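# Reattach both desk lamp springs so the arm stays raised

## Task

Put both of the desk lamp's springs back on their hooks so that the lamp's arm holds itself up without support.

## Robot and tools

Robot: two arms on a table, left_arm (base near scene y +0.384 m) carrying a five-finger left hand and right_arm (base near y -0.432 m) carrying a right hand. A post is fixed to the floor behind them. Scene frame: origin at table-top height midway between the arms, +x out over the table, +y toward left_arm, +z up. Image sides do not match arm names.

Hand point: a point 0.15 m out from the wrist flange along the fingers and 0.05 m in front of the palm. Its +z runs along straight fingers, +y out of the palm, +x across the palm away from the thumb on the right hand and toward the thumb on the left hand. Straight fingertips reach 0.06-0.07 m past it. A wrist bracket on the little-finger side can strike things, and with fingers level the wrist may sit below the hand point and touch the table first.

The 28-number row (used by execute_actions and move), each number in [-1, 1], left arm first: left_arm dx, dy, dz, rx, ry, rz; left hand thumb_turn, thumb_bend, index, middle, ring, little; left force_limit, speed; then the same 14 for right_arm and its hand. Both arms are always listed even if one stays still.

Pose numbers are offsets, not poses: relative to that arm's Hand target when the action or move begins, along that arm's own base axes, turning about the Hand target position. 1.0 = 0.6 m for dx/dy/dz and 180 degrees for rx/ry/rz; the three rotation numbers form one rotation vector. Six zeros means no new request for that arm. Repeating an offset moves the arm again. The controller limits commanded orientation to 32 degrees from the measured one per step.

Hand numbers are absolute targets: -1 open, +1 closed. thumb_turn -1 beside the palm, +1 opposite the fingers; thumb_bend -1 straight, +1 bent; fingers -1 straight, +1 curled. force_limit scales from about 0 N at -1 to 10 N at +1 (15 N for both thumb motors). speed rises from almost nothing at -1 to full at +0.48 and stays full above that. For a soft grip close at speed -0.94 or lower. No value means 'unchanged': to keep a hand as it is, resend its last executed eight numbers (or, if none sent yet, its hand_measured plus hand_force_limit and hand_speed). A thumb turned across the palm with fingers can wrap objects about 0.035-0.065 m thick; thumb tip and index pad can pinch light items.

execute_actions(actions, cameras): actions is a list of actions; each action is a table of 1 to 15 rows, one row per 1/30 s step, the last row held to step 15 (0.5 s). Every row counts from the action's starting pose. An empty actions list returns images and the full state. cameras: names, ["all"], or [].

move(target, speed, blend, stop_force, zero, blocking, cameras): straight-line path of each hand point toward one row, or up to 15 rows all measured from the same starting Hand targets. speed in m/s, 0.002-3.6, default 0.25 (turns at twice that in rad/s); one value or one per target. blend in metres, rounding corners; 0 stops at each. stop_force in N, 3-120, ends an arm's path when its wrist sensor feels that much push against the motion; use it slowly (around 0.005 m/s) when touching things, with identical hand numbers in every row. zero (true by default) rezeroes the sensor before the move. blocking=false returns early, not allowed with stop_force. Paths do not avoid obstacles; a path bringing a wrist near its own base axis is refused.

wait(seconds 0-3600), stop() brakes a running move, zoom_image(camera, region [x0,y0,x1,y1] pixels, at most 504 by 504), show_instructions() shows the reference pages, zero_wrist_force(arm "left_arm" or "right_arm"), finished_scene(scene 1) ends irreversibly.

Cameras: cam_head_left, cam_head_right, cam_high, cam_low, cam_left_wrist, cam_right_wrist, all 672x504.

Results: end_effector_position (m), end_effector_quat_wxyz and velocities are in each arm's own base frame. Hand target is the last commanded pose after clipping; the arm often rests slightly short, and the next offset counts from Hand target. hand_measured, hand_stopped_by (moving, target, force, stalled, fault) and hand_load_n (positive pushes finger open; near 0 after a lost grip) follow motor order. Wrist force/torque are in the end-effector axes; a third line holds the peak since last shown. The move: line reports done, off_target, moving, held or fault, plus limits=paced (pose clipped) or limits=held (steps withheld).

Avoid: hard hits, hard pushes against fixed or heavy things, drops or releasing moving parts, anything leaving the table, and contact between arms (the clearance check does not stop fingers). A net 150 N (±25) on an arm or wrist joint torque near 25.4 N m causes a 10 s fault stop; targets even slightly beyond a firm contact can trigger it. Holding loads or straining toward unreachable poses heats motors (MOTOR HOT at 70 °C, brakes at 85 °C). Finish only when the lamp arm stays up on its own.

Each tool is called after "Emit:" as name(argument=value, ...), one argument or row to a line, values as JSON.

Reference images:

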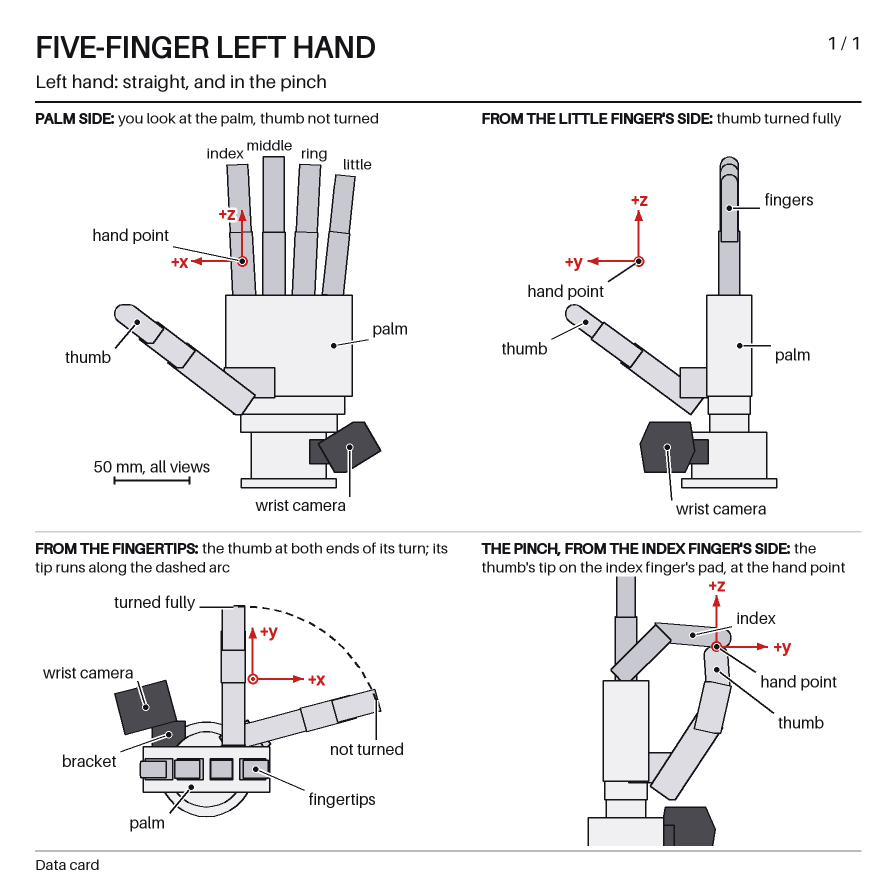

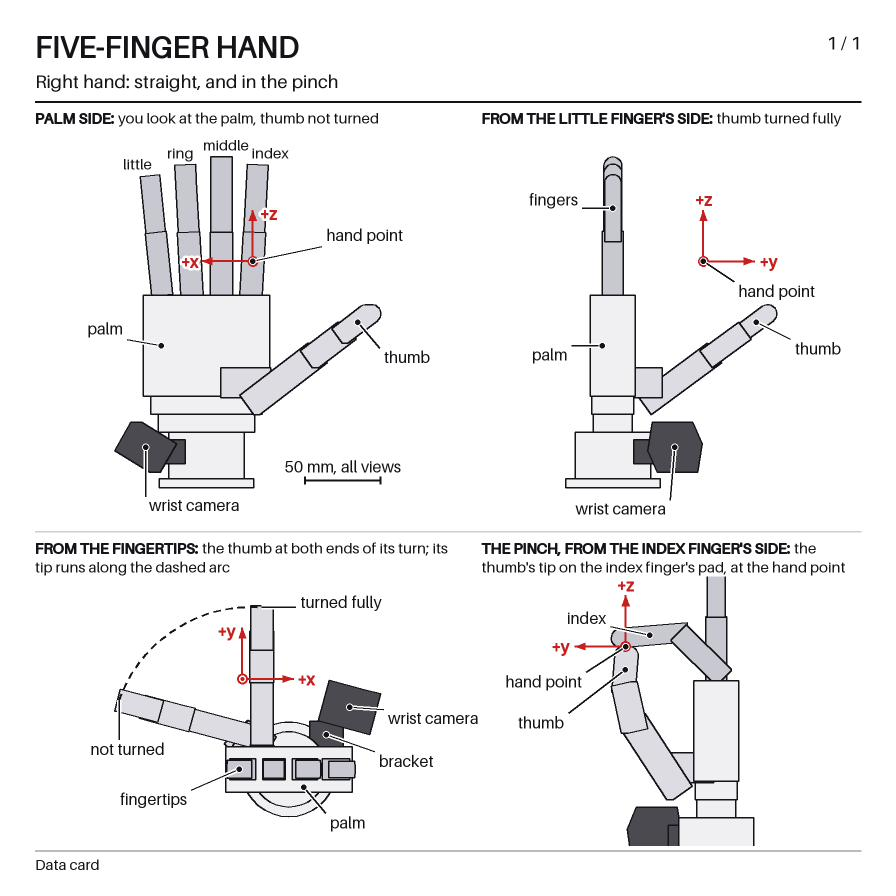

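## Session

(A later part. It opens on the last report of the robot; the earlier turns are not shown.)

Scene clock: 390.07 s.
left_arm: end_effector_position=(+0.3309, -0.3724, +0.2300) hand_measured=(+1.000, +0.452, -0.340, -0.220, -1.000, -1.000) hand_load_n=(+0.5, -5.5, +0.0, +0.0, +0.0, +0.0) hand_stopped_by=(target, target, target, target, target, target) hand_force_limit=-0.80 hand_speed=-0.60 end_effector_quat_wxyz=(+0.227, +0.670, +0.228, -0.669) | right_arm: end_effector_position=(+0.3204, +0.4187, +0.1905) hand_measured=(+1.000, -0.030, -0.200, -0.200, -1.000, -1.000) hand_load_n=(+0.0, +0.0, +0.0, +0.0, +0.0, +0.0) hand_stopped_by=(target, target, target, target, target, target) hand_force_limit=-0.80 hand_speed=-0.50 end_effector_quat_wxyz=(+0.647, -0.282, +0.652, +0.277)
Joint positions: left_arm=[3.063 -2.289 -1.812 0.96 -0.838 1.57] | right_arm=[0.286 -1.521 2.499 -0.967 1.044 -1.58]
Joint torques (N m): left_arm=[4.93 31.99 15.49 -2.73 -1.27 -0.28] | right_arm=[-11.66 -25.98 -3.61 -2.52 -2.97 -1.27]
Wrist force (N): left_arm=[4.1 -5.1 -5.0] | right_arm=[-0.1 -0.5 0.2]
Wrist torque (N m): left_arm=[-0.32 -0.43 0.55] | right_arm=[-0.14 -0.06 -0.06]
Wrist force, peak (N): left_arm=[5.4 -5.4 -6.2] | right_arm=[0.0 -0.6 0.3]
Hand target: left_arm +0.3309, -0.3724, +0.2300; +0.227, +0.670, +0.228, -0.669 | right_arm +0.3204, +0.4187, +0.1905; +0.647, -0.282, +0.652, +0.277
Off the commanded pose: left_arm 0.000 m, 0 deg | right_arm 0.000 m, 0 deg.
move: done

Emit:
move(
  target=[0,0,0,0,0,0,1,0.45,-0.34,-0.22,-1,-1,-0.8,-0.6,0,0,0,0,0,0,1,-0.03,-0.21,-0.21,-1,-1,-0.8,-0.5],
  speed=0.01,
  cameras=["cam_left_wrist","cam_right_wrist"],
)

Emit:
zoom_image(
  camera="cam_left_wrist",
  region=[310, 80, 550, 320],
)

Scene clock: 391.77 s.
left_arm: end_effector_position=(+0.3309, -0.3724, +0.2300) hand_measured=(+1.000, +0.452, -0.340, -0.220, -1.000, -1.000) hand_load_n=(+0.5, -5.5, +0.0, +0.0, +0.0, +0.0) hand_stopped_by=(target, target, target, target, target, target) hand_force_limit=-0.80 hand_speed=-0.60 end_effector_quat_wxyz=(+0.227, +0.670, +0.228, -0.669) | right_arm: end_effector_position=(+0.3204, +0.4187, +0.1905) hand_measured=(+1.000, -0.030, -0.210, -0.210, -1.000, -1.000) hand_load_n=(+0.0, +0.0, +0.0, +0.0, +0.0, +0.0) hand_stopped_by=(target, target, target, target, target, target) hand_force_limit=-0.80 hand_speed=-0.50 end_effector_quat_wxyz=(+0.647, -0.282, +0.652, +0.277)
Joint positions: left_arm=[3.063 -2.289 -1.812 0.96 -0.838 1.57] | right_arm=[0.286 -1.521 2.499 -0.967 1.044 -1.58]
Joint torques (N m): left_arm=[5.35 32.09 15.6 -2.44 -1.05 0.01] | right_arm=[-10.85 -26.09 -3.58 -2.14 -2.99 -1.28]
Wrist force (N): left_arm=[4.3 -5.4 -5.2] | right_arm=[0.0 -0.4 0.1]
Wrist torque (N m): left_arm=[-0.33 -0.41 0.55] | right_arm=[-0.12 -0.07 -0.05]
Wrist force, peak (N): left_arm=[4.4 -5.4 -5.2] | right_arm=[0.0 -0.7 0.2]
Hand target: left_arm +0.3309, -0.3724, +0.2300; +0.227, +0.670, +0.228, -0.669 | right_arm +0.3204, +0.4187, +0.1905; +0.647, -0.282, +0.652, +0.277
Off the commanded pose: left_arm 0.000 m, 0 deg | right_arm 0.000 m, 0 deg.
move: done
cam_left_wrist: T_world_to_cam=[[-0.59998, 0.74962, -0.27947, 0.54938], [0.56204, 0.14635, -0.81406, 0.04607], [-0.56933, -0.64549, -0.50912, 0.18347]] pos_world=[0.40818, -0.30014, 0.28444]
cam_right_wrist: T_world_to_cam=[[-0.69359, 0.6677, -0.27039, -0.00595], [-0.52143, -0.20636, 0.82796, 0.09584], [0.49703, 0.71526, 0.49129, -0.44018]] pos_world=[0.26464, 0.33859, 0.1353]

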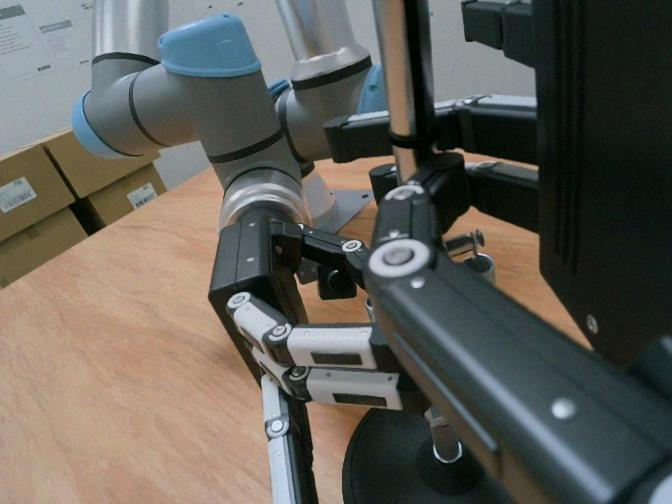

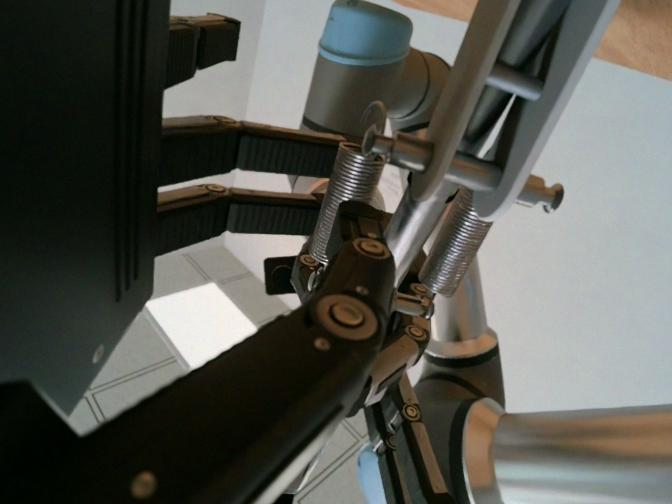

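Scaled by 2.100 from the camera's image (finer frame: 960x720).

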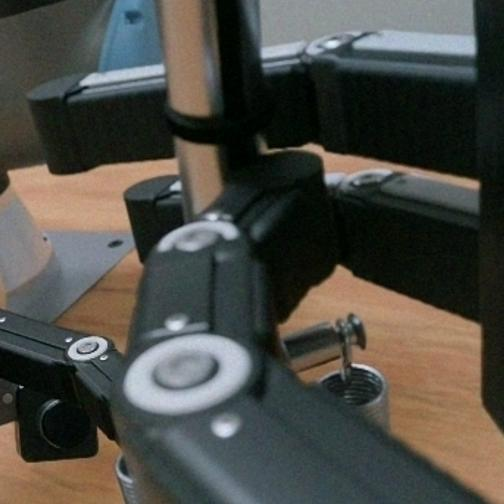

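Emit:
move(
  target=[
    [0,0,0,0,0,0,1,0.45,-0.34,-0.22,-1,-1,-0.8,-0.6,0.0036,-0.0034,0,0,0,0,1,-0.03,-0.21,-0.21,-1,-1,-0.8,-0.5],
    [0,0,0,0,0,0,1,0.45,-0.34,-0.22,-1,-1,-0.8,-0.6,0.0093,0.0026,0,0,0,0,1,-0.03,-0.21,-0.21,-1,-1,-0.8,-0.5],
  ],
  speed=0.02,
  cameras=["cam_right_wrist"],
)

Emit:
zoom_image(
  camera="cam_right_wrist",
  region=[270, 70, 450, 290],
)

Scene clock: 393.97 s.
left_arm: end_effector_position=(+0.3309, -0.3724, +0.2300) hand_measured=(+1.000, +0.452, -0.340, -0.220, -1.000, -1.000) hand_load_n=(+0.5, -6.0, +0.0, +0.0, +0.0, +0.0) hand_stopped_by=(target, target, target, target, target, target) hand_force_limit=-0.80 hand_speed=-0.60 end_effector_quat_wxyz=(+0.227, +0.670, +0.228, -0.669) | right_arm: end_effector_position=(+0.3259, +0.4201, +0.1905) hand_measured=(+1.000, -0.030, -0.210, -0.210, -1.000, -1.000) hand_load_n=(-0.5, +0.0, +0.0, +0.0, +0.0, +0.0) hand_stopped_by=(target, target, target, target, target, target) hand_force_limit=-0.80 hand_speed=-0.50 end_effector_quat_wxyz=(+0.647, -0.282, +0.652, +0.277) end_effector_velocity=(+0.001, +0.001, +0.001) end_effector_angular_velocity=(+0.001, -0.001, +0.000)
Joint positions: left_arm=[3.063 -2.289 -1.812 0.96 -0.838 1.57] | right_arm=[0.285 -1.509 2.486 -0.966 1.044 -1.58]
Joint velocities: left_arm=[within noise] | right_arm=[0.003 0.004 -0.005 -0.001 0.002 0.001]
Joint torques (N m): left_arm=[5.03 32.03 15.73 -1.98 -1.05 0.37] | right_arm=[7.48 -5.63 -21.34 0.6 2.67 1.39]
Wrist force (N): left_arm=[4.2 -5.2 -5.1] | right_arm=[0.2 -0.5 0.1]
Wrist torque (N m): left_arm=[-0.31 -0.43 0.55] | right_arm=[-0.13 -0.09 -0.03]
Wrist force, peak (N): left_arm=[4.4 -5.3 -5.3] | right_arm=[0.0 -0.7 0.1]
Hand target: left_arm +0.3309, -0.3724, +0.2300; +0.227, +0.670, +0.228, -0.669 | right_arm +0.3260, +0.4202, +0.1905; +0.647, -0.282, +0.652, +0.277
Off the commanded pose: left_arm 0.000 m, 0 deg | right_arm 0.000 m, 0 deg.
move: done
cam_right_wrist: T_world_to_cam=[[-0.69359, 0.6677, -0.27039, -0.00313], [-0.52143, -0.20636, 0.82796, 0.09895], [0.49703, 0.71526, 0.49129, -0.44387]] pos_world=[0.27004, 0.33999, 0.1353]

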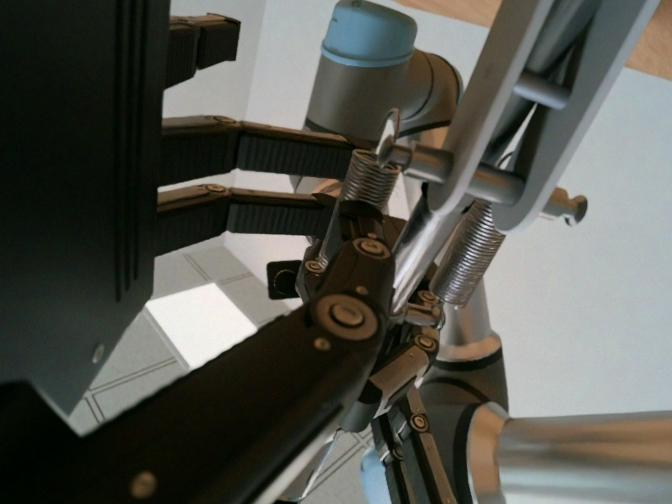

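Scaled by 2.291 from the camera's image (finer frame: 960x720).

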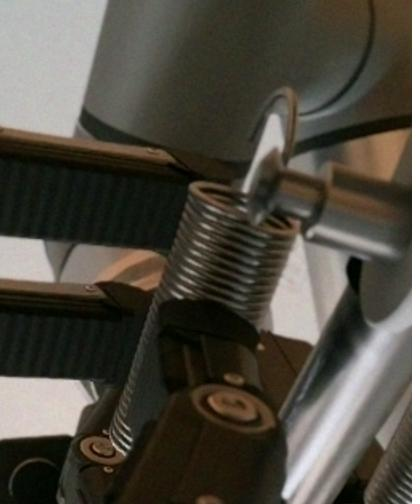

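Emit:
move(
  target=[
    [0,0,0,0,0,0,1,0.45,-0.34,-0.22,-1,-1,-0.8,-0.6,0.0011,0.0012,0,0,0,0,1,-0.03,-0.21,-0.21,-1,-1,-0.8,-0.5],
    [0,0,0,0,0,0,1,0.45,-0.34,-0.22,-1,-1,-0.8,-0.6,-0.0061,0.0081,0,0,0,0,1,-0.03,-0.21,-0.21,-1,-1,-0.8,-0.5],
  ],
  speed=0.02,
  cameras=["cam_right_wrist"],
)

Emit:
zoom_image(
  camera="cam_right_wrist",
  region=[270, 70, 450, 290],
)

Scene clock: 395.20 s.
left_arm: end_effector_position=(+0.3309, -0.3724, +0.2300) hand_measured=(+1.000, +0.452, -0.340, -0.220, -1.000, -1.000) hand_load_n=(+0.5, -6.0, +0.0, +0.0, +0.0, +0.0) hand_stopped_by=(target, target, target, target, target, target) hand_force_limit=-0.80 hand_speed=-0.60 end_effector_quat_wxyz=(+0.227, +0.670, +0.228, -0.669) | right_arm: end_effector_position=(+0.3224, +0.4250, +0.1905) hand_measured=(+1.000, -0.030, -0.210, -0.210, -1.000, -1.000) hand_load_n=(+0.0, +0.0, +0.0, +0.0, +0.0, +0.0) hand_stopped_by=(target, target, target, target, target, target) hand_force_limit=-0.80 hand_speed=-0.50 end_effector_quat_wxyz=(+0.647, -0.282, +0.652, +0.277)
Joint positions: left_arm=[3.063 -2.289 -1.812 0.96 -0.838 1.57] | right_arm=[0.309 -1.507 2.483 -0.966 1.067 -1.58]
Joint torques (N m): left_arm=[4.41 32.44 15.95 -1.61 -0.96 0.7] | right_arm=[9.18 -5.01 -21.57 -1.68 2.77 1.5]
Wrist force (N): left_arm=[3.9 -5.2 -5.2] | right_arm=[0.1 -0.5 -0.2]
Wrist torque (N m): left_arm=[-0.32 -0.41 0.55] | right_arm=[-0.13 -0.07 -0.08]
Wrist force, peak (N): left_arm=[4.2 -5.3 -5.4] | right_arm=[0.1 -0.6 0.1]
Hand target: left_arm +0.3309, -0.3724, +0.2300; +0.227, +0.670, +0.228, -0.669 | right_arm +0.3223, +0.4251, +0.1905; +0.647, -0.282, +0.652, +0.277
Off the commanded pose: left_arm 0.000 m, 0 deg | right_arm 0.000 m, 0 deg.
move: done
cam_right_wrist: T_world_to_cam=[[-0.69364, 0.66768, -0.27031, -0.00882], [-0.52137, -0.20642, 0.82799, 0.09813], [0.49703, 0.71526, 0.49129, -0.44564]] pos_world=[0.26654, 0.34489, 0.1353]

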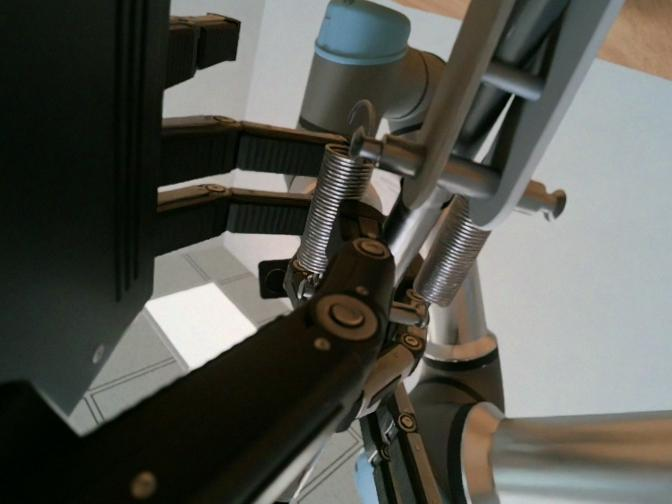

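Scaled by 2.291 from the camera's image (finer frame: 960x720).

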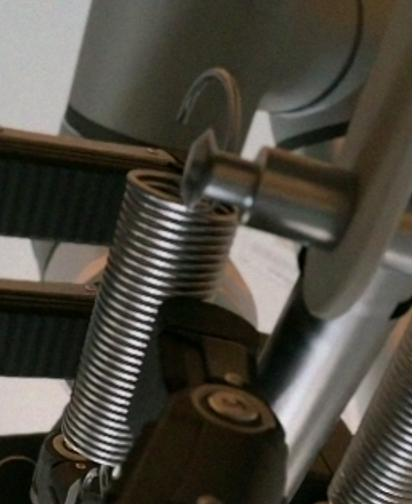

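Emit:
move(
  target=[0,0,0,0,0,0,1,0.45,-0.34,-0.22,-1,-1,-0.8,-0.6,0.0030,-0.0041,0,0,0,0,1,-0.03,-0.21,-0.21,-1,-1,-0.8,-0.5],
  speed=0.02,
)

Emit:
move(
  target=[0,0,0,0,0,0,1,0.45,-0.34,-0.22,-1,-1,-0.8,-0.6,0,0,0,0,0,0,1,-0.03,0.4,0.4,-1,-1,0.1,-0.9],
  speed=0.03,
  cameras=["cam_right_wrist"],
)

Emit:
zoom_image(
  camera="cam_right_wrist",
  region=[290, 80, 430, 250],
)

Scene clock: 396.47 s.
left_arm: end_effector_position=(+0.3309, -0.3724, +0.2300) hand_measured=(+1.000, +0.452, -0.340, -0.220, -1.000, -1.000) hand_load_n=(+0.5, -6.0, +0.0, +0.0, +0.0, +0.0) hand_stopped_by=(target, target, target, target, target, target) hand_force_limit=-0.80 hand_speed=-0.60 end_effector_quat_wxyz=(+0.227, +0.670, +0.228, -0.669) | right_arm: end_effector_position=(+0.3241, +0.4227, +0.1905) hand_measured=(+1.000, -0.030, -0.210, -0.210, -1.000, -1.000) hand_load_n=(-0.5, +0.0, +0.0, +0.0, +0.0, +0.0) hand_stopped_by=(target, target, target, target, target, target) hand_force_limit=-0.80 hand_speed=-0.50 end_effector_quat_wxyz=(+0.647, -0.282, +0.652, +0.277)
Joint positions: left_arm=[3.063 -2.289 -1.812 0.96 -0.838 1.57] | right_arm=[0.298 -1.508 2.484 -0.966 1.056 -1.58]
Joint torques (N m): left_arm=[4.93 32.51 15.95 -1.43 -0.95 0.89] | right_arm=[-10.67 -26.96 -3.73 -2.86 -3.07 -1.16]
Wrist force (N): left_arm=[3.8 -5.4 -5.1] | right_arm=[0.0 -0.6 0.1]
Wrist torque (N m): left_arm=[-0.34 -0.39 0.55] | right_arm=[-0.15 -0.07 -0.09]
Wrist force, peak (N): left_arm=[4.3 -5.3 -5.3] | right_arm=[-0.1 -0.6 0.3]
Hand target: left_arm +0.3309, -0.3724, +0.2300; +0.227, +0.670, +0.228, -0.669 | right_arm +0.3241, +0.4226, +0.1905; +0.647, -0.282, +0.652, +0.277
Off the commanded pose: left_arm 0.000 m, 0 deg | right_arm 0.000 m, 0 deg.
move: done

Scene clock: 397.67 s.
left_arm: end_effector_position=(+0.3309, -0.3724, +0.2300) hand_measured=(+1.000, +0.452, -0.340, -0.220, -1.000, -1.000) hand_load_n=(+0.5, -6.0, +0.0, +0.0, +0.0, +0.0) hand_stopped_by=(target, target, target, target, target, target) hand_force_limit=-0.80 hand_speed=-0.60 end_effector_quat_wxyz=(+0.227, +0.670, +0.228, -0.669) | right_arm: end_effector_position=(+0.3241, +0.4226, +0.1905) hand_measured=(+1.000, -0.032, +0.048, +0.040, -1.000, -1.000) hand_load_n=(+0.0, +5.5, +6.5, +6.5, +0.0, +0.0) hand_stopped_by=(target, target, force, force, target, target) hand_force_limit=0.10 hand_speed=-0.90 end_effector_quat_wxyz=(+0.647, -0.282, +0.652, +0.277)
Joint positions: left_arm=[3.063 -2.289 -1.812 0.96 -0.838 1.57] | right_arm=[0.297 -1.508 2.484 -0.966 1.056 -1.58]
Joint torques (N m): left_arm=[5.06 32.59 15.84 -1.13 -0.79 1.11] | right_arm=[-10.55 -26.36 -4.09 -2.73 -3.06 -1.27]
Wrist force (N): left_arm=[4.3 -5.1 -4.9] | right_arm=[-0.8 -0.8 0.6]
Wrist torque (N m): left_arm=[-0.32 -0.41 0.55] | right_arm=[-0.16 0.01 -0.10]
Wrist force, peak (N): left_arm=[4.4 -5.5 -5.1] | right_arm=[-0.9 -1.0 0.9]
Hand target: left_arm +0.3309, -0.3724, +0.2300; +0.227, +0.670, +0.228, -0.669 | right_arm +0.3241, +0.4226, +0.1905; +0.647, -0.282, +0.652, +0.277
Off the commanded pose: left_arm 0.000 m, 0 deg | right_arm 0.000 m, 0 deg.
move: done
cam_right_wrist: T_world_to_cam=[[-0.69359, 0.6677, -0.27039, -0.00605], [-0.52143, -0.20636, 0.82796, 0.0986], [0.49703, 0.71526, 0.49129, -0.44488]] pos_world=[0.26834, 0.34259, 0.1353]

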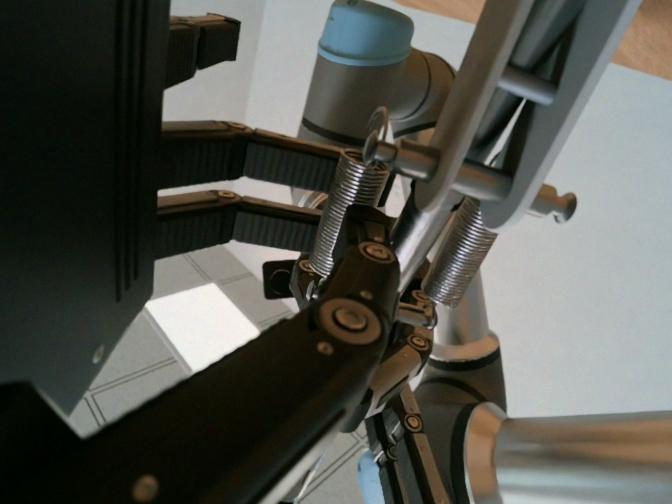

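Scaled by 2.965 from the camera's image (finer frame: 960x720).

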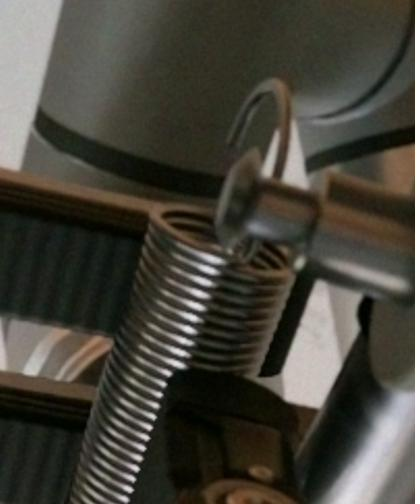

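Emit:
move(
  target=[
    [0,0,0,0,0,0,1,0.45,-0.34,-0.22,-1,-1,-0.8,-0.6,0,0,0,0,0,0,1,-0.03,-0.12,-0.12,-1,-1,0.1,-0.8],
    [0,0,0,0,0,0,1,0.45,-0.34,-0.22,-1,-1,-0.8,-0.6,0.0039,-0.0037,0.0035,0,0,0,1,-0.03,-0.12,-0.12,-1,-1,0.1,-0.8],
  ],
  speed=0.02,
)

Emit:
move(
  target=[0,0,0,0,0,0,1,0.45,-0.34,-0.22,-1,-1,-0.8,-0.6,0,0,0,0,0,0,1,-0.03,0.4,0.4,-1,-1,0.1,-0.9],
  speed=0.03,
  cameras=["cam_right_wrist"],
)

Emit:
zoom_image(
  camera="cam_right_wrist",
  region=[290, 80, 430, 250],
)

Scene clock: 401.30 s.
left_arm: end_effector_position=(+0.3309, -0.3724, +0.2300) hand_measured=(+1.000, +0.452, -0.340, -0.220, -1.000, -1.000) hand_load_n=(+0.5, -6.0, +0.0, +0.0, +0.0, +0.0) hand_stopped_by=(target, target, target, target, target, target) hand_force_limit=-0.80 hand_speed=-0.60 end_effector_quat_wxyz=(+0.227, +0.670, +0.228, -0.669) | right_arm: end_effector_position=(+0.3264, +0.4205, +0.1925) hand_measured=(+1.000, -0.030, -0.120, -0.120, -1.000, -1.000) hand_load_n=(+0.0, -0.5, +0.0, +0.0, +0.0, +0.0) hand_stopped_by=(target, target, target, target, target, target) hand_force_limit=0.10 hand_speed=-0.80 end_effector_quat_wxyz=(+0.647, -0.282, +0.652, +0.277)
Joint positions: left_arm=[3.063 -2.289 -1.812 0.96 -0.838 1.57] | right_arm=[0.286 -1.514 2.482 -0.957 1.045 -1.58]
Joint torques (N m): left_arm=[4.61 32.47 15.65 -0.72 -0.66 1.54] | right_arm=[-11.64 -26.55 -21.22 0.43 -2.93 -1.25]
Wrist force (N): left_arm=[4.2 -5.3 -5.0] | right_arm=[0.1 -0.4 0.3]
Wrist torque (N m): left_arm=[-0.34 -0.44 0.56] | right_arm=[-0.14 -0.10 -0.06]
Wrist force, peak (N): left_arm=[4.3 -5.4 -5.2] | right_arm=[-1.0 -1.2 0.9]
Hand target: left_arm +0.3309, -0.3724, +0.2300; +0.227, +0.670, +0.228, -0.669 | right_arm +0.3265, +0.4204, +0.1926; +0.647, -0.282, +0.652, +0.277
Off the commanded pose: left_arm 0.000 m, 0 deg | right_arm 0.000 m, 0 deg.
move: done

Scene clock: 402.17 s.
left_arm: end_effector_position=(+0.3309, -0.3724, +0.2300) hand_measured=(+1.000, +0.452, -0.340, -0.220, -1.000, -1.000) hand_load_n=(+0.5, -5.5, +0.0, +0.0, +0.0, +0.0) hand_stopped_by=(target, target, target, target, target, target) hand_force_limit=-0.80 hand_speed=-0.60 end_effector_quat_wxyz=(+0.227, +0.670, +0.228, -0.669) | right_arm: end_effector_position=(+0.3265, +0.4204, +0.1926) hand_measured=(+1.000, -0.032, +0.046, +0.028, -1.000, -1.000) hand_load_n=(+0.0, +4.0, +6.5, +5.0, +0.0, +0.0) hand_stopped_by=(target, target, force, force, target, target) hand_force_limit=0.10 hand_speed=-0.90 end_effector_quat_wxyz=(+0.647, -0.282, +0.652, +0.277)
Joint positions: left_arm=[3.063 -2.289 -1.812 0.96 -0.838 1.57] | right_arm=[0.286 -1.514 2.482 -0.957 1.044 -1.58]
Joint torques (N m): left_arm=[4.28 32.24 15.93 -0.75 -0.51 1.53] | right_arm=[-10.91 -26.53 -21.34 0.58 -2.92 -1.13]
Wrist force (N): left_arm=[4.2 -5.3 -5.2] | right_arm=[-0.5 -0.6 0.4]
Wrist torque (N m): left_arm=[-0.33 -0.42 0.55] | right_arm=[-0.14 -0.04 -0.06]
Wrist force, peak (N): left_arm=[4.2 -5.6 -5.1] | right_arm=[-0.7 -0.7 0.4]
Hand target: left_arm +0.3309, -0.3724, +0.2300; +0.227, +0.670, +0.228, -0.669 | right_arm +0.3265, +0.4204, +0.1926; +0.647, -0.282, +0.652, +0.277
Off the commanded pose: left_arm 0.000 m, 0 deg | right_arm 0.000 m, 0 deg.
move: done
cam_right_wrist: T_world_to_cam=[[-0.69359, 0.6677, -0.27039, -0.00235], [-0.52143, -0.20636, 0.82796, 0.09758], [0.49703, 0.71526, 0.49129, -0.44541]] pos_world=[0.27064, 0.34029, 0.1374]

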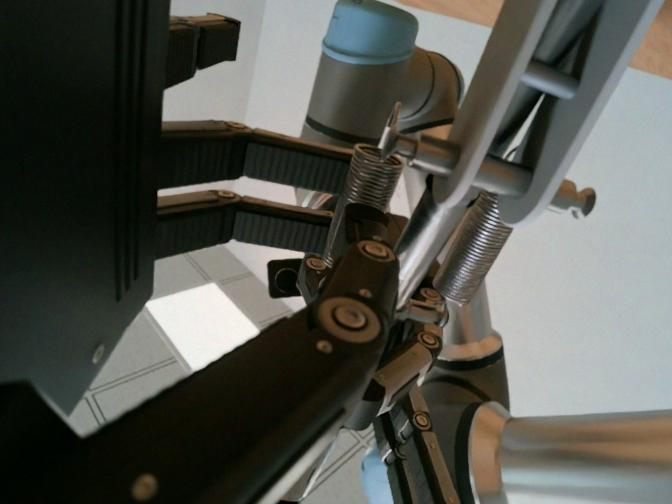

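Scaled by 2.965 from the camera's image (finer frame: 960x720).

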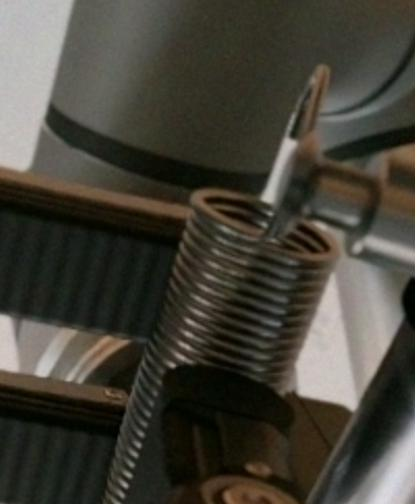

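Emit:
move(
  target=[0,0,0,0,0,0,1,0.45,-0.34,-0.22,-1,-1,-0.8,-0.6,-0.0057,-0.0117,0.0093,-0.1340,0.0731,0.0093,1,-0.03,0.4,0.4,-1,-1,0.1,-0.9],
  speed=0.04,
  cameras=["cam_right_wrist","cam_head_left","cam_head_right"],
)

Emit:
zoom_image(
  camera="cam_right_wrist",
  region=[290, 60, 430, 230],
)

Scene clock: 410.60 s.
left_arm: end_effector_position=(+0.3309, -0.3724, +0.2300) hand_measured=(+1.000, +0.452, -0.340, -0.220, -1.000, -1.000) hand_load_n=(+0.5, -6.0, +0.0, +0.0, +0.0, +0.0) hand_stopped_by=(target, target, target, target, target, target) hand_force_limit=-0.80 hand_speed=-0.60 end_effector_quat_wxyz=(+0.227, +0.670, +0.228, -0.669) | right_arm: end_effector_position=(+0.3230, +0.4134, +0.1982) hand_measured=(+1.000, -0.032, +0.046, +0.028, -1.000, -1.000) hand_load_n=(+0.0, +4.0, +7.5, +5.0, +0.0, +0.0) hand_stopped_by=(target, target, force, force, target, target) hand_force_limit=0.10 hand_speed=-0.90 end_effector_quat_wxyz=(+0.492, -0.387, +0.760, +0.175)
Joint positions: left_arm=[3.063 -2.289 -1.812 0.96 -0.838 1.57] | right_arm=[0.287 -1.628 2.19 -0.029 1.108 -1.958]
Joint torques (N m): left_arm=[4.03 32.9 15.52 -0.81 -0.06 1.55] | right_arm=[7.37 -3.66 -26.92 2.21 2.42 -1.35]
Wrist force (N): left_arm=[4.2 -5.3 -5.0] | right_arm=[-0.4 -0.5 1.1]
Wrist torque (N m): left_arm=[-0.33 -0.41 0.54] | right_arm=[-0.05 0.09 0.07]
Wrist force, peak (N): left_arm=[4.4 -5.5 -5.2] | right_arm=[1.2 -0.8 0.9]
Hand target: left_arm +0.3309, -0.3724, +0.2300; +0.227, +0.670, +0.228, -0.669 | right_arm +0.3231, +0.4134, +0.1982; +0.492, -0.387, +0.760, +0.174
Off the commanded pose: left_arm 0.000 m, 0 deg | right_arm 0.000 m, 0 deg.
move: done
cam_right_wrist: T_world_to_cam=[[-0.78383, 0.51246, -0.3507, 0.11073], [-0.31437, 0.15957, 0.93579, -0.14982], [0.53552, 0.84375, 0.03603, -0.41686]] pos_world=[0.26293, 0.31889, 0.19405]
Images, in order (width x height): cam_head_left 672x504, cam_head_right 672x504, cam_right_wrist 672x504.

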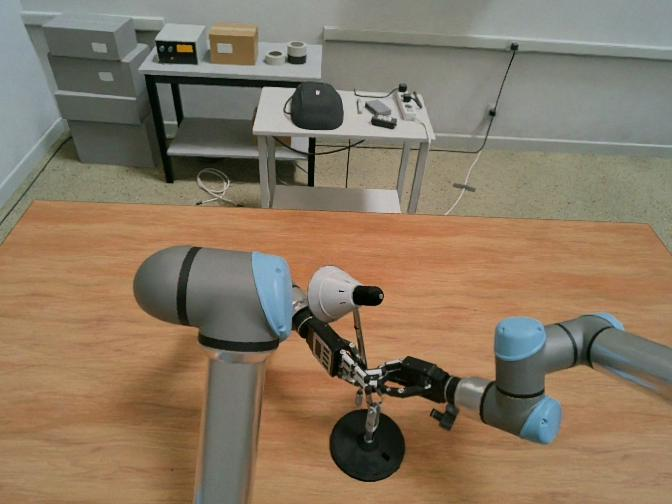

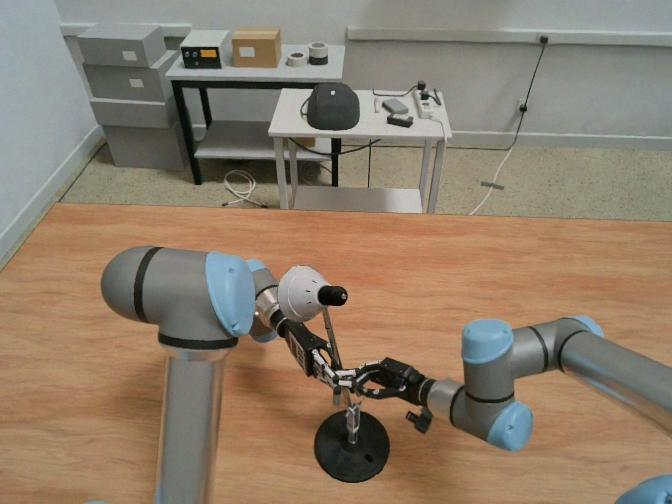

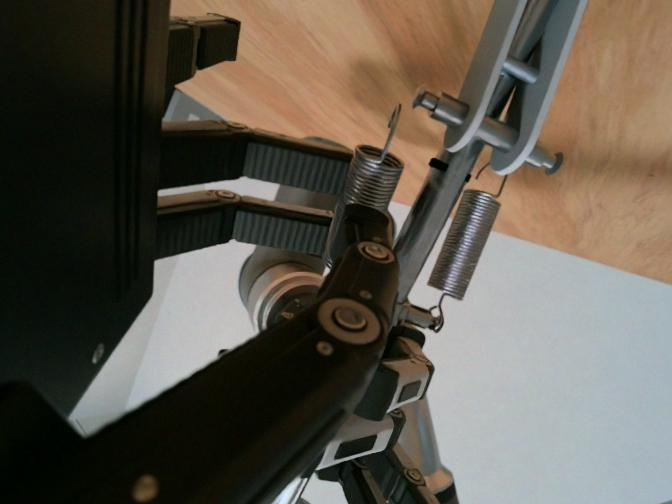

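Scaled by 2.965 from the camera's image (finer frame: 960x720).

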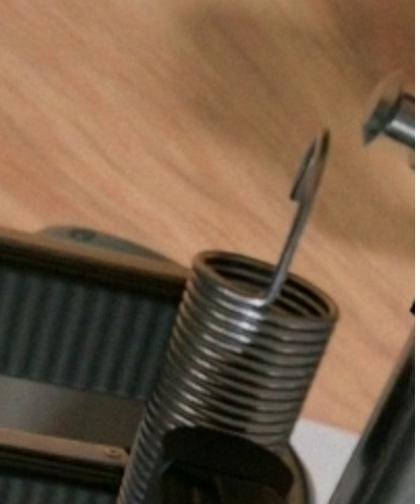

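Emit:
move(
  target=[0,0,0,0,0,0,1,0.45,-0.34,-0.22,-1,-1,-0.8,-0.6,-0.0014,-0.0027,-0.0059,0,0,0,1,-0.03,0.4,0.4,-1,-1,0.1,-0.9],
  speed=0.01,
  cameras=["cam_right_wrist"],
)

Emit:
zoom_image(
  camera="cam_right_wrist",
  region=[310, 60, 450, 230],
)

Scene clock: 412.43 s.
left_arm: end_effector_position=(+0.3309, -0.3724, +0.2300) hand_measured=(+1.000, +0.452, -0.340, -0.220, -1.000, -1.000) hand_load_n=(+0.5, -5.5, +0.0, +0.0, +0.0, -0.5) hand_stopped_by=(target, target, target, target, target, target) hand_force_limit=-0.80 hand_speed=-0.60 end_effector_quat_wxyz=(+0.227, +0.670, +0.228, -0.669) | right_arm: end_effector_position=(+0.3222, +0.4118, +0.1948) hand_measured=(+1.000, -0.032, +0.046, +0.028, -1.000, -1.000) hand_load_n=(+2.5, +3.0, +7.0, +4.0, -0.5, +0.0) hand_stopped_by=(target, target, force, force, target, target) hand_force_limit=0.10 hand_speed=-0.90 end_effector_quat_wxyz=(+0.492, -0.387, +0.760, +0.174) end_effector_velocity=(+0.000, +0.000, -0.001) end_effector_angular_velocity=(+0.001, -0.002, +0.000)
Joint positions: left_arm=[3.063 -2.289 -1.812 0.96 -0.838 1.57] | right_arm=[0.282 -1.627 2.2 -0.038 1.104 -1.961]
Joint velocities: left_arm=[within noise] | right_arm=[-0.002 0 0.003 -0.005 -0.002 -0.001]
Joint torques (N m): left_arm=[4.21 33.13 15.55 -0.71 0.03 1.51] | right_arm=[-11.52 -2.18 -5.02 -0.71 -3.16 -1.45]
Wrist force (N): left_arm=[4.2 -5.3 -5.1] | right_arm=[-4.2 -0.4 1.2]
Wrist torque (N m): left_arm=[-0.33 -0.42 0.55] | right_arm=[-0.04 0.10 0.07]
Wrist force, peak (N): left_arm=[4.3 -5.4 -5.2] | right_arm=[-5.0 -0.4 0.9]
Hand target: left_arm +0.3309, -0.3724, +0.2300; +0.227, +0.670, +0.228, -0.669 | right_arm +0.3222, +0.4118, +0.1946; +0.492, -0.387, +0.760, +0.174
Off the commanded pose: left_arm 0.000 m, 0 deg | right_arm 0.000 m, 0 deg.
move: done
cam_right_wrist: T_world_to_cam=[[-0.78386, 0.5124, -0.35073, 0.10969], [-0.31429, 0.15974, 0.93579, -0.14674], [0.53552, 0.84376, 0.03583, -0.41487]] pos_world=[0.26204, 0.31729, 0.19065]

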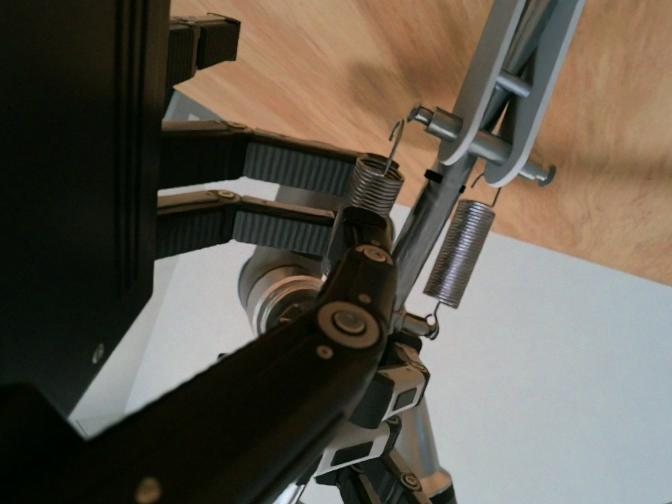

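Scaled by 2.965 from the camera's image (finer frame: 960x720).

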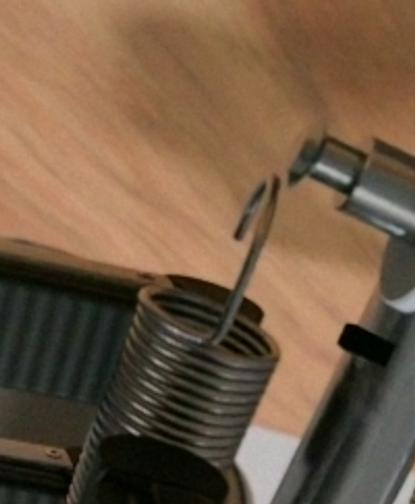

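Emit:
move(
  target=[0,0,0,0,0,0,1,0.45,-0.34,-0.22,-1,-1,-0.8,-0.6,0,0,0,0,0,0,1,-0.03,0.5,0.5,-1,-1,0.9,-0.9],
  speed=0.01,
  cameras=["cam_right_wrist"],
)

Emit:
zoom_image(
  camera="cam_right_wrist",
  region=[310, 60, 450, 230],
)

Scene clock: 415.43 s.
left_arm: end_effector_position=(+0.3309, -0.3724, +0.2300) hand_measured=(+1.000, +0.452, -0.340, -0.220, -1.000, -1.000) hand_load_n=(+0.5, -6.0, +0.0, +0.0, +0.0, +0.0) hand_stopped_by=(target, target, target, target, target, target) hand_force_limit=-0.80 hand_speed=-0.60 end_effector_quat_wxyz=(+0.227, +0.670, +0.228, -0.669) | right_arm: end_effector_position=(+0.3222, +0.4118, +0.1946) hand_measured=(+1.000, -0.032, +0.062, +0.062, -1.000, -1.000) hand_load_n=(+3.0, +5.5, +9.5, +11.0, -0.5, +0.5) hand_stopped_by=(target, target, force, force, target, target) hand_force_limit=0.90 hand_speed=-0.90 end_effector_quat_wxyz=(+0.492, -0.387, +0.760, +0.174)
Joint positions: left_arm=[3.063 -2.289 -1.812 0.96 -0.838 1.57] | right_arm=[0.281 -1.627 2.2 -0.038 1.104 -1.961]
Joint torques (N m): left_arm=[3.85 32.33 15.47 -0.66 0.13 1.55] | right_arm=[-10.51 -3.91 -6.44 -0.66 -3.18 -1.53]
Wrist force (N): left_arm=[4.1 -5.2 -5.0] | right_arm=[-3.9 -0.9 1.9]
Wrist torque (N m): left_arm=[-0.31 -0.40 0.54] | right_arm=[-0.10 0.09 0.07]
Wrist force, peak (N): left_arm=[4.3 -5.2 -5.2] | right_arm=[-5.4 -0.4 1.0]
Hand target: left_arm +0.3309, -0.3724, +0.2300; +0.227, +0.670, +0.228, -0.669 | right_arm +0.3222, +0.4118, +0.1946; +0.492, -0.387, +0.760, +0.174
Off the commanded pose: left_arm 0.000 m, 0 deg | right_arm 0.000 m, 0 deg.
move: done
cam_right_wrist: T_world_to_cam=[[-0.78386, 0.5124, -0.35073, 0.10967], [-0.31429, 0.15974, 0.93579, -0.14654], [0.53552, 0.84376, 0.03583, -0.41478]] pos_world=[0.26204, 0.31719, 0.19045]

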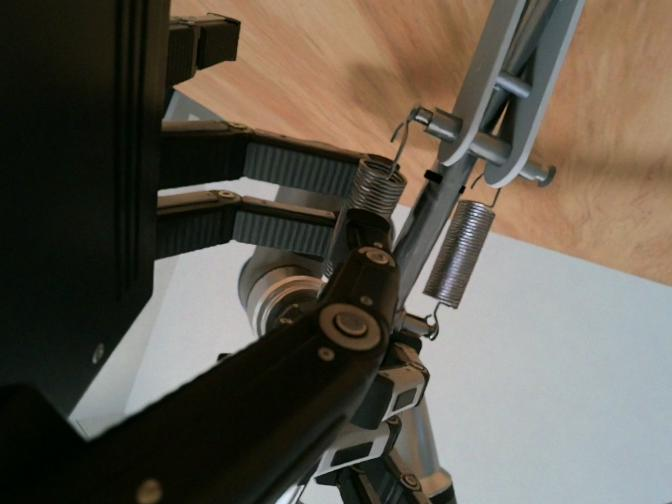

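Scaled by 2.965 from the camera's image (finer frame: 960x720).

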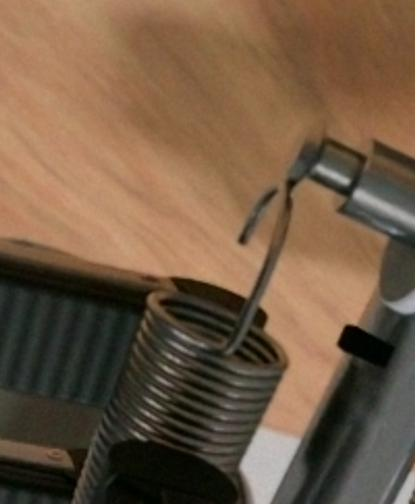

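Emit:
move(
  target=[0,0,0,0,0,0,1,0.45,-0.34,-0.22,-1,-1,-0.8,-0.6,0.0016,-0.0012,0.0005,-0.0103,-0.0108,0.0075,1,-0.03,0.5,0.5,-1,-1,0.9,-0.9],
  speed=0.02,
  cameras=["cam_right_wrist"],
)

Emit:
zoom_image(
  camera="cam_right_wrist",
  region=[310, 60, 450, 230],
)

Scene clock: 418.00 s.
left_arm: end_effector_position=(+0.3309, -0.3724, +0.2300) hand_measured=(+1.000, +0.452, -0.340, -0.220, -1.000, -1.000) hand_load_n=(+0.5, -5.5, +0.0, +0.0, +0.0, +0.0) hand_stopped_by=(target, target, target, target, target, target) hand_force_limit=-0.80 hand_speed=-0.60 end_effector_quat_wxyz=(+0.227, +0.670, +0.228, -0.669) | right_arm: end_effector_position=(+0.3232, +0.4111, +0.1949) hand_measured=(+1.000, -0.032, +0.062, +0.062, -1.000, -1.000) hand_load_n=(+3.0, +5.5, +9.5, +11.0, +0.0, +0.0) hand_stopped_by=(target, target, force, force, target, target) hand_force_limit=0.90 hand_speed=-0.90 end_effector_quat_wxyz=(+0.496, -0.406, +0.750, +0.161)
Joint positions: left_arm=[3.063 -2.289 -1.812 0.96 -0.838 1.57] | right_arm=[0.277 -1.627 2.19 -0.027 1.101 -2.015]
Joint torques (N m): left_arm=[3.6 32.47 15.46 -0.74 0.33 1.57] | right_arm=[-10.66 -19.45 -24.71 2.79 -3.1 -1.48]
Wrist force (N): left_arm=[3.7 -5.0 -5.1] | right_arm=[-2.7 -0.3 1.5]
Wrist torque (N m): left_arm=[-0.29 -0.39 0.53] | right_arm=[0.00 -0.01 0.13]
Wrist force, peak (N): left_arm=[4.2 -5.4 -5.2] | right_arm=[-5.1 -0.7 1.7]
Hand target: left_arm +0.3309, -0.3724, +0.2300; +0.227, +0.670, +0.228, -0.669 | right_arm +0.3232, +0.4111, +0.1949; +0.496, -0.406, +0.750, +0.161
Off the commanded pose: left_arm 0.000 m, 0 deg | right_arm 0.000 m, 0 deg.
move: done
cam_right_wrist: T_world_to_cam=[[-0.783, 0.48215, -0.393, 0.13126], [-0.3494, 0.1818, 0.91917, -0.14091], [0.51462, 0.85702, 0.02612, -0.41154]] pos_world=[0.26533, 0.31502, 0.19185]

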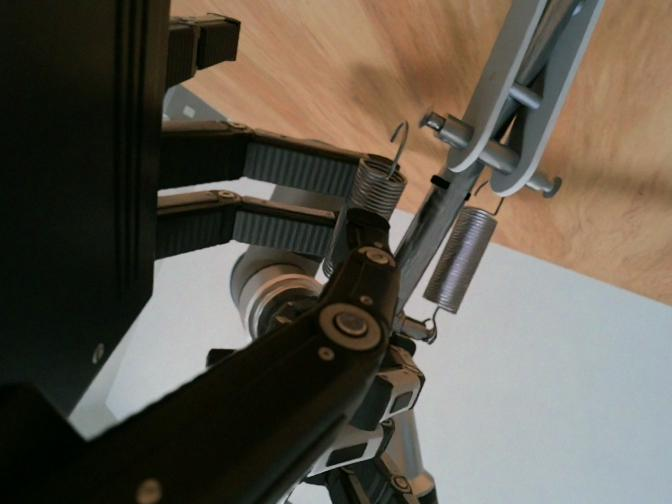

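Scaled by 2.965 from the camera's image (finer frame: 960x720).

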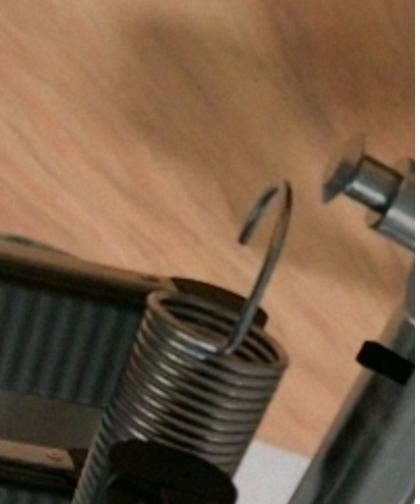

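Emit:
move(
  target=[0,0,0,0,0,0,1,0.45,-0.34,-0.22,-1,-1,-0.8,-0.6,-0.0009,-0.0022,-0.0044,0,0,0,1,-0.03,0.5,0.5,-1,-1,0.9,-0.9],
  speed=0.01,
  cameras=["cam_right_wrist"],
)

Emit:
zoom_image(
  camera="cam_right_wrist",
  region=[310, 60, 450, 230],
)

Scene clock: 419.00 s.
left_arm: end_effector_position=(+0.3309, -0.3724, +0.2300) hand_measured=(+1.000, +0.452, -0.340, -0.220, -1.000, -1.000) hand_load_n=(+0.5, -5.5, +0.0, +0.0, +0.0, +0.0) hand_stopped_by=(target, target, target, target, target, target) hand_force_limit=-0.80 hand_speed=-0.60 end_effector_quat_wxyz=(+0.227, +0.670, +0.228, -0.669) | right_arm: end_effector_position=(+0.3227, +0.4098, +0.1925) hand_measured=(+1.000, -0.032, +0.062, +0.062, -1.000, -1.000) hand_load_n=(+5.0, +6.0, +9.5, +11.0, -0.5, +0.0) hand_stopped_by=(target, target, force, force, target, target) hand_force_limit=0.90 hand_speed=-0.90 end_effector_quat_wxyz=(+0.496, -0.406, +0.750, +0.161) end_effector_velocity=(-0.001, -0.001, -0.002) end_effector_angular_velocity=(+0.000, +0.000, +0.000)
Joint positions: left_arm=[3.063 -2.289 -1.812 0.96 -0.838 1.57] | right_arm=[0.273 -1.626 2.197 -0.034 1.097 -2.018]
Joint velocities: left_arm=[within noise] | right_arm=[-0.002 -0.001 0.006 -0.004 -0.002 -0.001]
Joint torques (N m): left_arm=[3.85 32.96 15.63 -0.68 0.21 1.56] | right_arm=[-11.42 -2.32 -3.74 -0.26 -2.62 -1.63]
Wrist force (N): left_arm=[3.9 -5.2 -5.1] | right_arm=[-8.3 -1.1 1.7]
Wrist torque (N m): left_arm=[-0.32 -0.39 0.53] | right_arm=[-0.10 0.18 0.06]
Wrist force, peak (N): left_arm=[4.1 -5.4 -5.1] | right_arm=[-8.3 -1.1 1.7]
Hand target: left_arm +0.3309, -0.3724, +0.2300; +0.227, +0.670, +0.228, -0.669 | right_arm +0.3226, +0.4097, +0.1923; +0.496, -0.406, +0.750, +0.161
Off the commanded pose: left_arm 0.000 m, 0 deg | right_arm 0.000 m, 0 deg.
move: done
cam_right_wrist: T_world_to_cam=[[-0.78296, 0.4819, -0.39338, 0.13065], [-0.34976, 0.18192, 0.91901, -0.13857], [0.51443, 0.85713, 0.02611, -0.41017]] pos_world=[0.26483, 0.31382, 0.18945]

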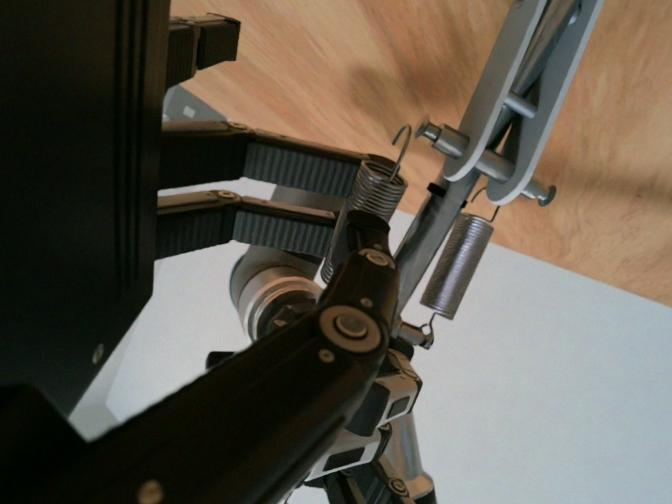

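Scaled by 2.965 from the camera's image (finer frame: 960x720).

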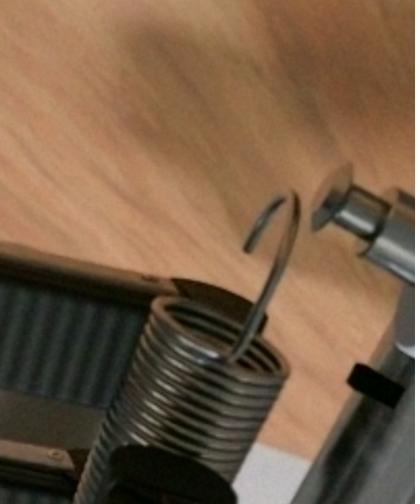

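Emit:
wait(
  seconds=0.5,
  cameras=["cam_right_wrist"],
)

Emit:
zoom_image(
  camera="cam_right_wrist",
  region=[310, 60, 450, 230],
)

Scene clock: 420.13 s.
left_arm: end_effector_position=(+0.3309, -0.3724, +0.2300) hand_measured=(+1.000, +0.452, -0.340, -0.220, -1.000, -1.000) hand_load_n=(+0.5, -5.5, +0.5, +0.0, +0.0, +0.0) hand_stopped_by=(target, target, target, target, target, target) hand_force_limit=-0.80 hand_speed=-0.60 end_effector_quat_wxyz=(+0.227, +0.670, +0.228, -0.669) | right_arm: end_effector_position=(+0.3226, +0.4097, +0.1923) hand_measured=(+1.000, -0.032, +0.062, +0.062, -1.000, -1.000) hand_load_n=(+5.5, +5.5, +9.5, +11.0, +0.0, +0.0) hand_stopped_by=(target, target, force, force, target, target) hand_force_limit=0.90 hand_speed=-0.90 end_effector_quat_wxyz=(+0.496, -0.406, +0.750, +0.161)
Joint positions: left_arm=[3.063 -2.289 -1.812 0.96 -0.838 1.57] | right_arm=[0.273 -1.626 2.197 -0.034 1.097 -2.018]
Joint torques (N m): left_arm=[3.16 33.02 15.79 -0.76 0.37 1.53] | right_arm=[-11.33 -1.98 -2.96 -0.18 -2.63 -1.71]
Wrist force (N): left_arm=[3.8 -5.1 -4.9] | right_arm=[-8.8 -0.8 1.5]
Wrist torque (N m): left_arm=[-0.32 -0.40 0.54] | right_arm=[-0.05 0.22 0.05]
Wrist force, peak (N): left_arm=[4.2 -5.3 -5.1] | right_arm=[-8.8 -0.8 1.5]
Hand target: left_arm +0.3309, -0.3724, +0.2300; +0.227, +0.670, +0.228, -0.669 | right_arm +0.3226, +0.4097, +0.1923; +0.496, -0.406, +0.750, +0.161
Off the commanded pose: left_arm 0.000 m, 0 deg | right_arm 0.000 m, 0 deg.
wait: 0.50 s; at rest from the start
cam_right_wrist: T_world_to_cam=[[-0.78297, 0.4819, -0.39334, 0.13061], [-0.34973, 0.1819, 0.91902, -0.13838], [0.51443, 0.85713, 0.02611, -0.41008]] pos_world=[0.26483, 0.31372, 0.18925]

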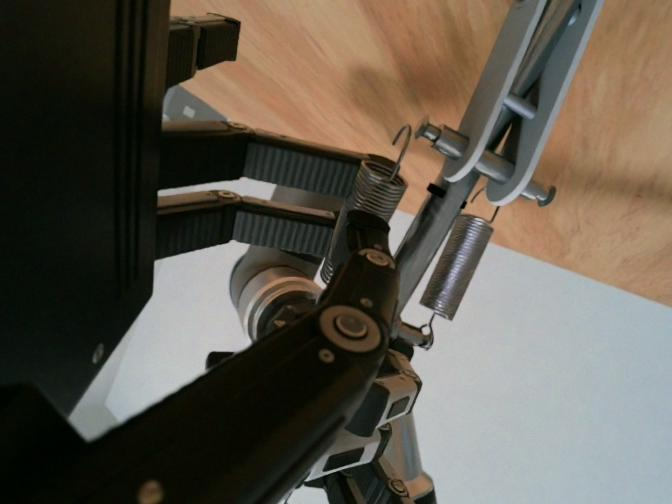

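Scaled by 2.965 from the camera's image (finer frame: 960x720).

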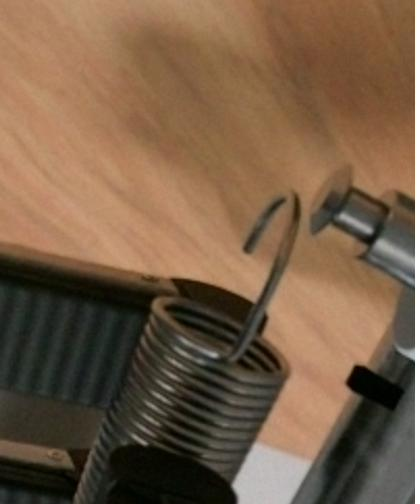

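Emit:
move(
  target=[0,0,0,0,0,0,1,0.45,-0.34,-0.22,-1,-1,-0.8,-0.6,-0.0006,-0.0015,-0.0029,0,0,0,1,-0.03,0.5,0.5,-1,-1,0.9,-0.9],
  speed=0.01,
  cameras=["cam_right_wrist"],
)

Emit:
zoom_image(
  camera="cam_right_wrist",
  region=[310, 60, 450, 230],
)

Scene clock: 420.87 s.
left_arm: end_effector_position=(+0.3309, -0.3724, +0.2300) hand_measured=(+1.000, +0.452, -0.340, -0.220, -1.000, -1.000) hand_load_n=(+0.5, -5.5, +0.0, +0.0, +0.0, +0.0) hand_stopped_by=(target, target, target, target, target, target) hand_force_limit=-0.80 hand_speed=-0.60 end_effector_quat_wxyz=(+0.227, +0.670, +0.228, -0.669) | right_arm: end_effector_position=(+0.3223, +0.4089, +0.1907) hand_measured=(+1.000, -0.032, +0.062, +0.062, -1.000, -1.000) hand_load_n=(+6.0, +6.0, +9.5, +10.5, +0.0, +0.0) hand_stopped_by=(target, target, force, force, target, target) hand_force_limit=0.90 hand_speed=-0.90 end_effector_quat_wxyz=(+0.496, -0.406, +0.750, +0.161)
Joint positions: left_arm=[3.063 -2.289 -1.812 0.96 -0.838 1.57] | right_arm=[0.27 -1.625 2.202 -0.039 1.095 -2.02]
Joint torques (N m): left_arm=[3.93 33.02 15.52 -0.76 0.46 1.44] | right_arm=[-10.83 -2.05 -2.89 -0.12 -2.68 -1.76]
Wrist force (N): left_arm=[4.3 -5.2 -5.0] | right_arm=[-8.4 -0.6 1.7]
Wrist torque (N m): left_arm=[-0.33 -0.41 0.54] | right_arm=[-0.03 0.15 0.09]
Wrist force, peak (N): left_arm=[4.2 -5.3 -5.0] | right_arm=[-8.9 -0.8 1.4]
Hand target: left_arm +0.3309, -0.3724, +0.2300; +0.227, +0.670, +0.228, -0.669 | right_arm +0.3223, +0.4088, +0.1905; +0.496, -0.406, +0.750, +0.161
Off the commanded pose: left_arm 0.000 m, 0 deg | right_arm 0.000 m, 0 deg.
move: done
cam_right_wrist: T_world_to_cam=[[-0.78297, 0.4819, -0.39334, 0.13018], [-0.34973, 0.1819, 0.91902, -0.13685], [0.51443, 0.85713, 0.02611, -0.40911]] pos_world=[0.26453, 0.31282, 0.18765]

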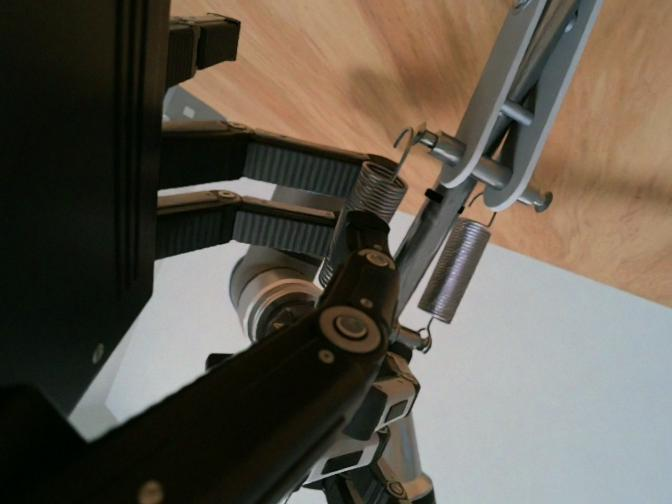

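Scaled by 2.965 from the camera's image (finer frame: 960x720).

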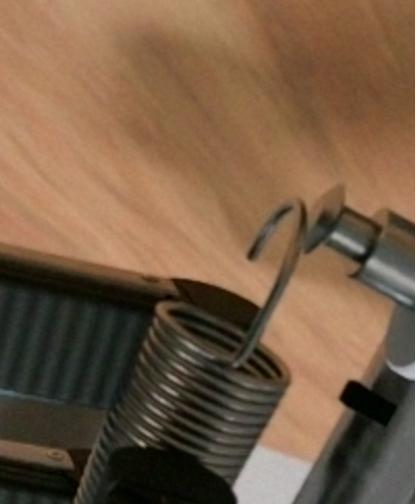

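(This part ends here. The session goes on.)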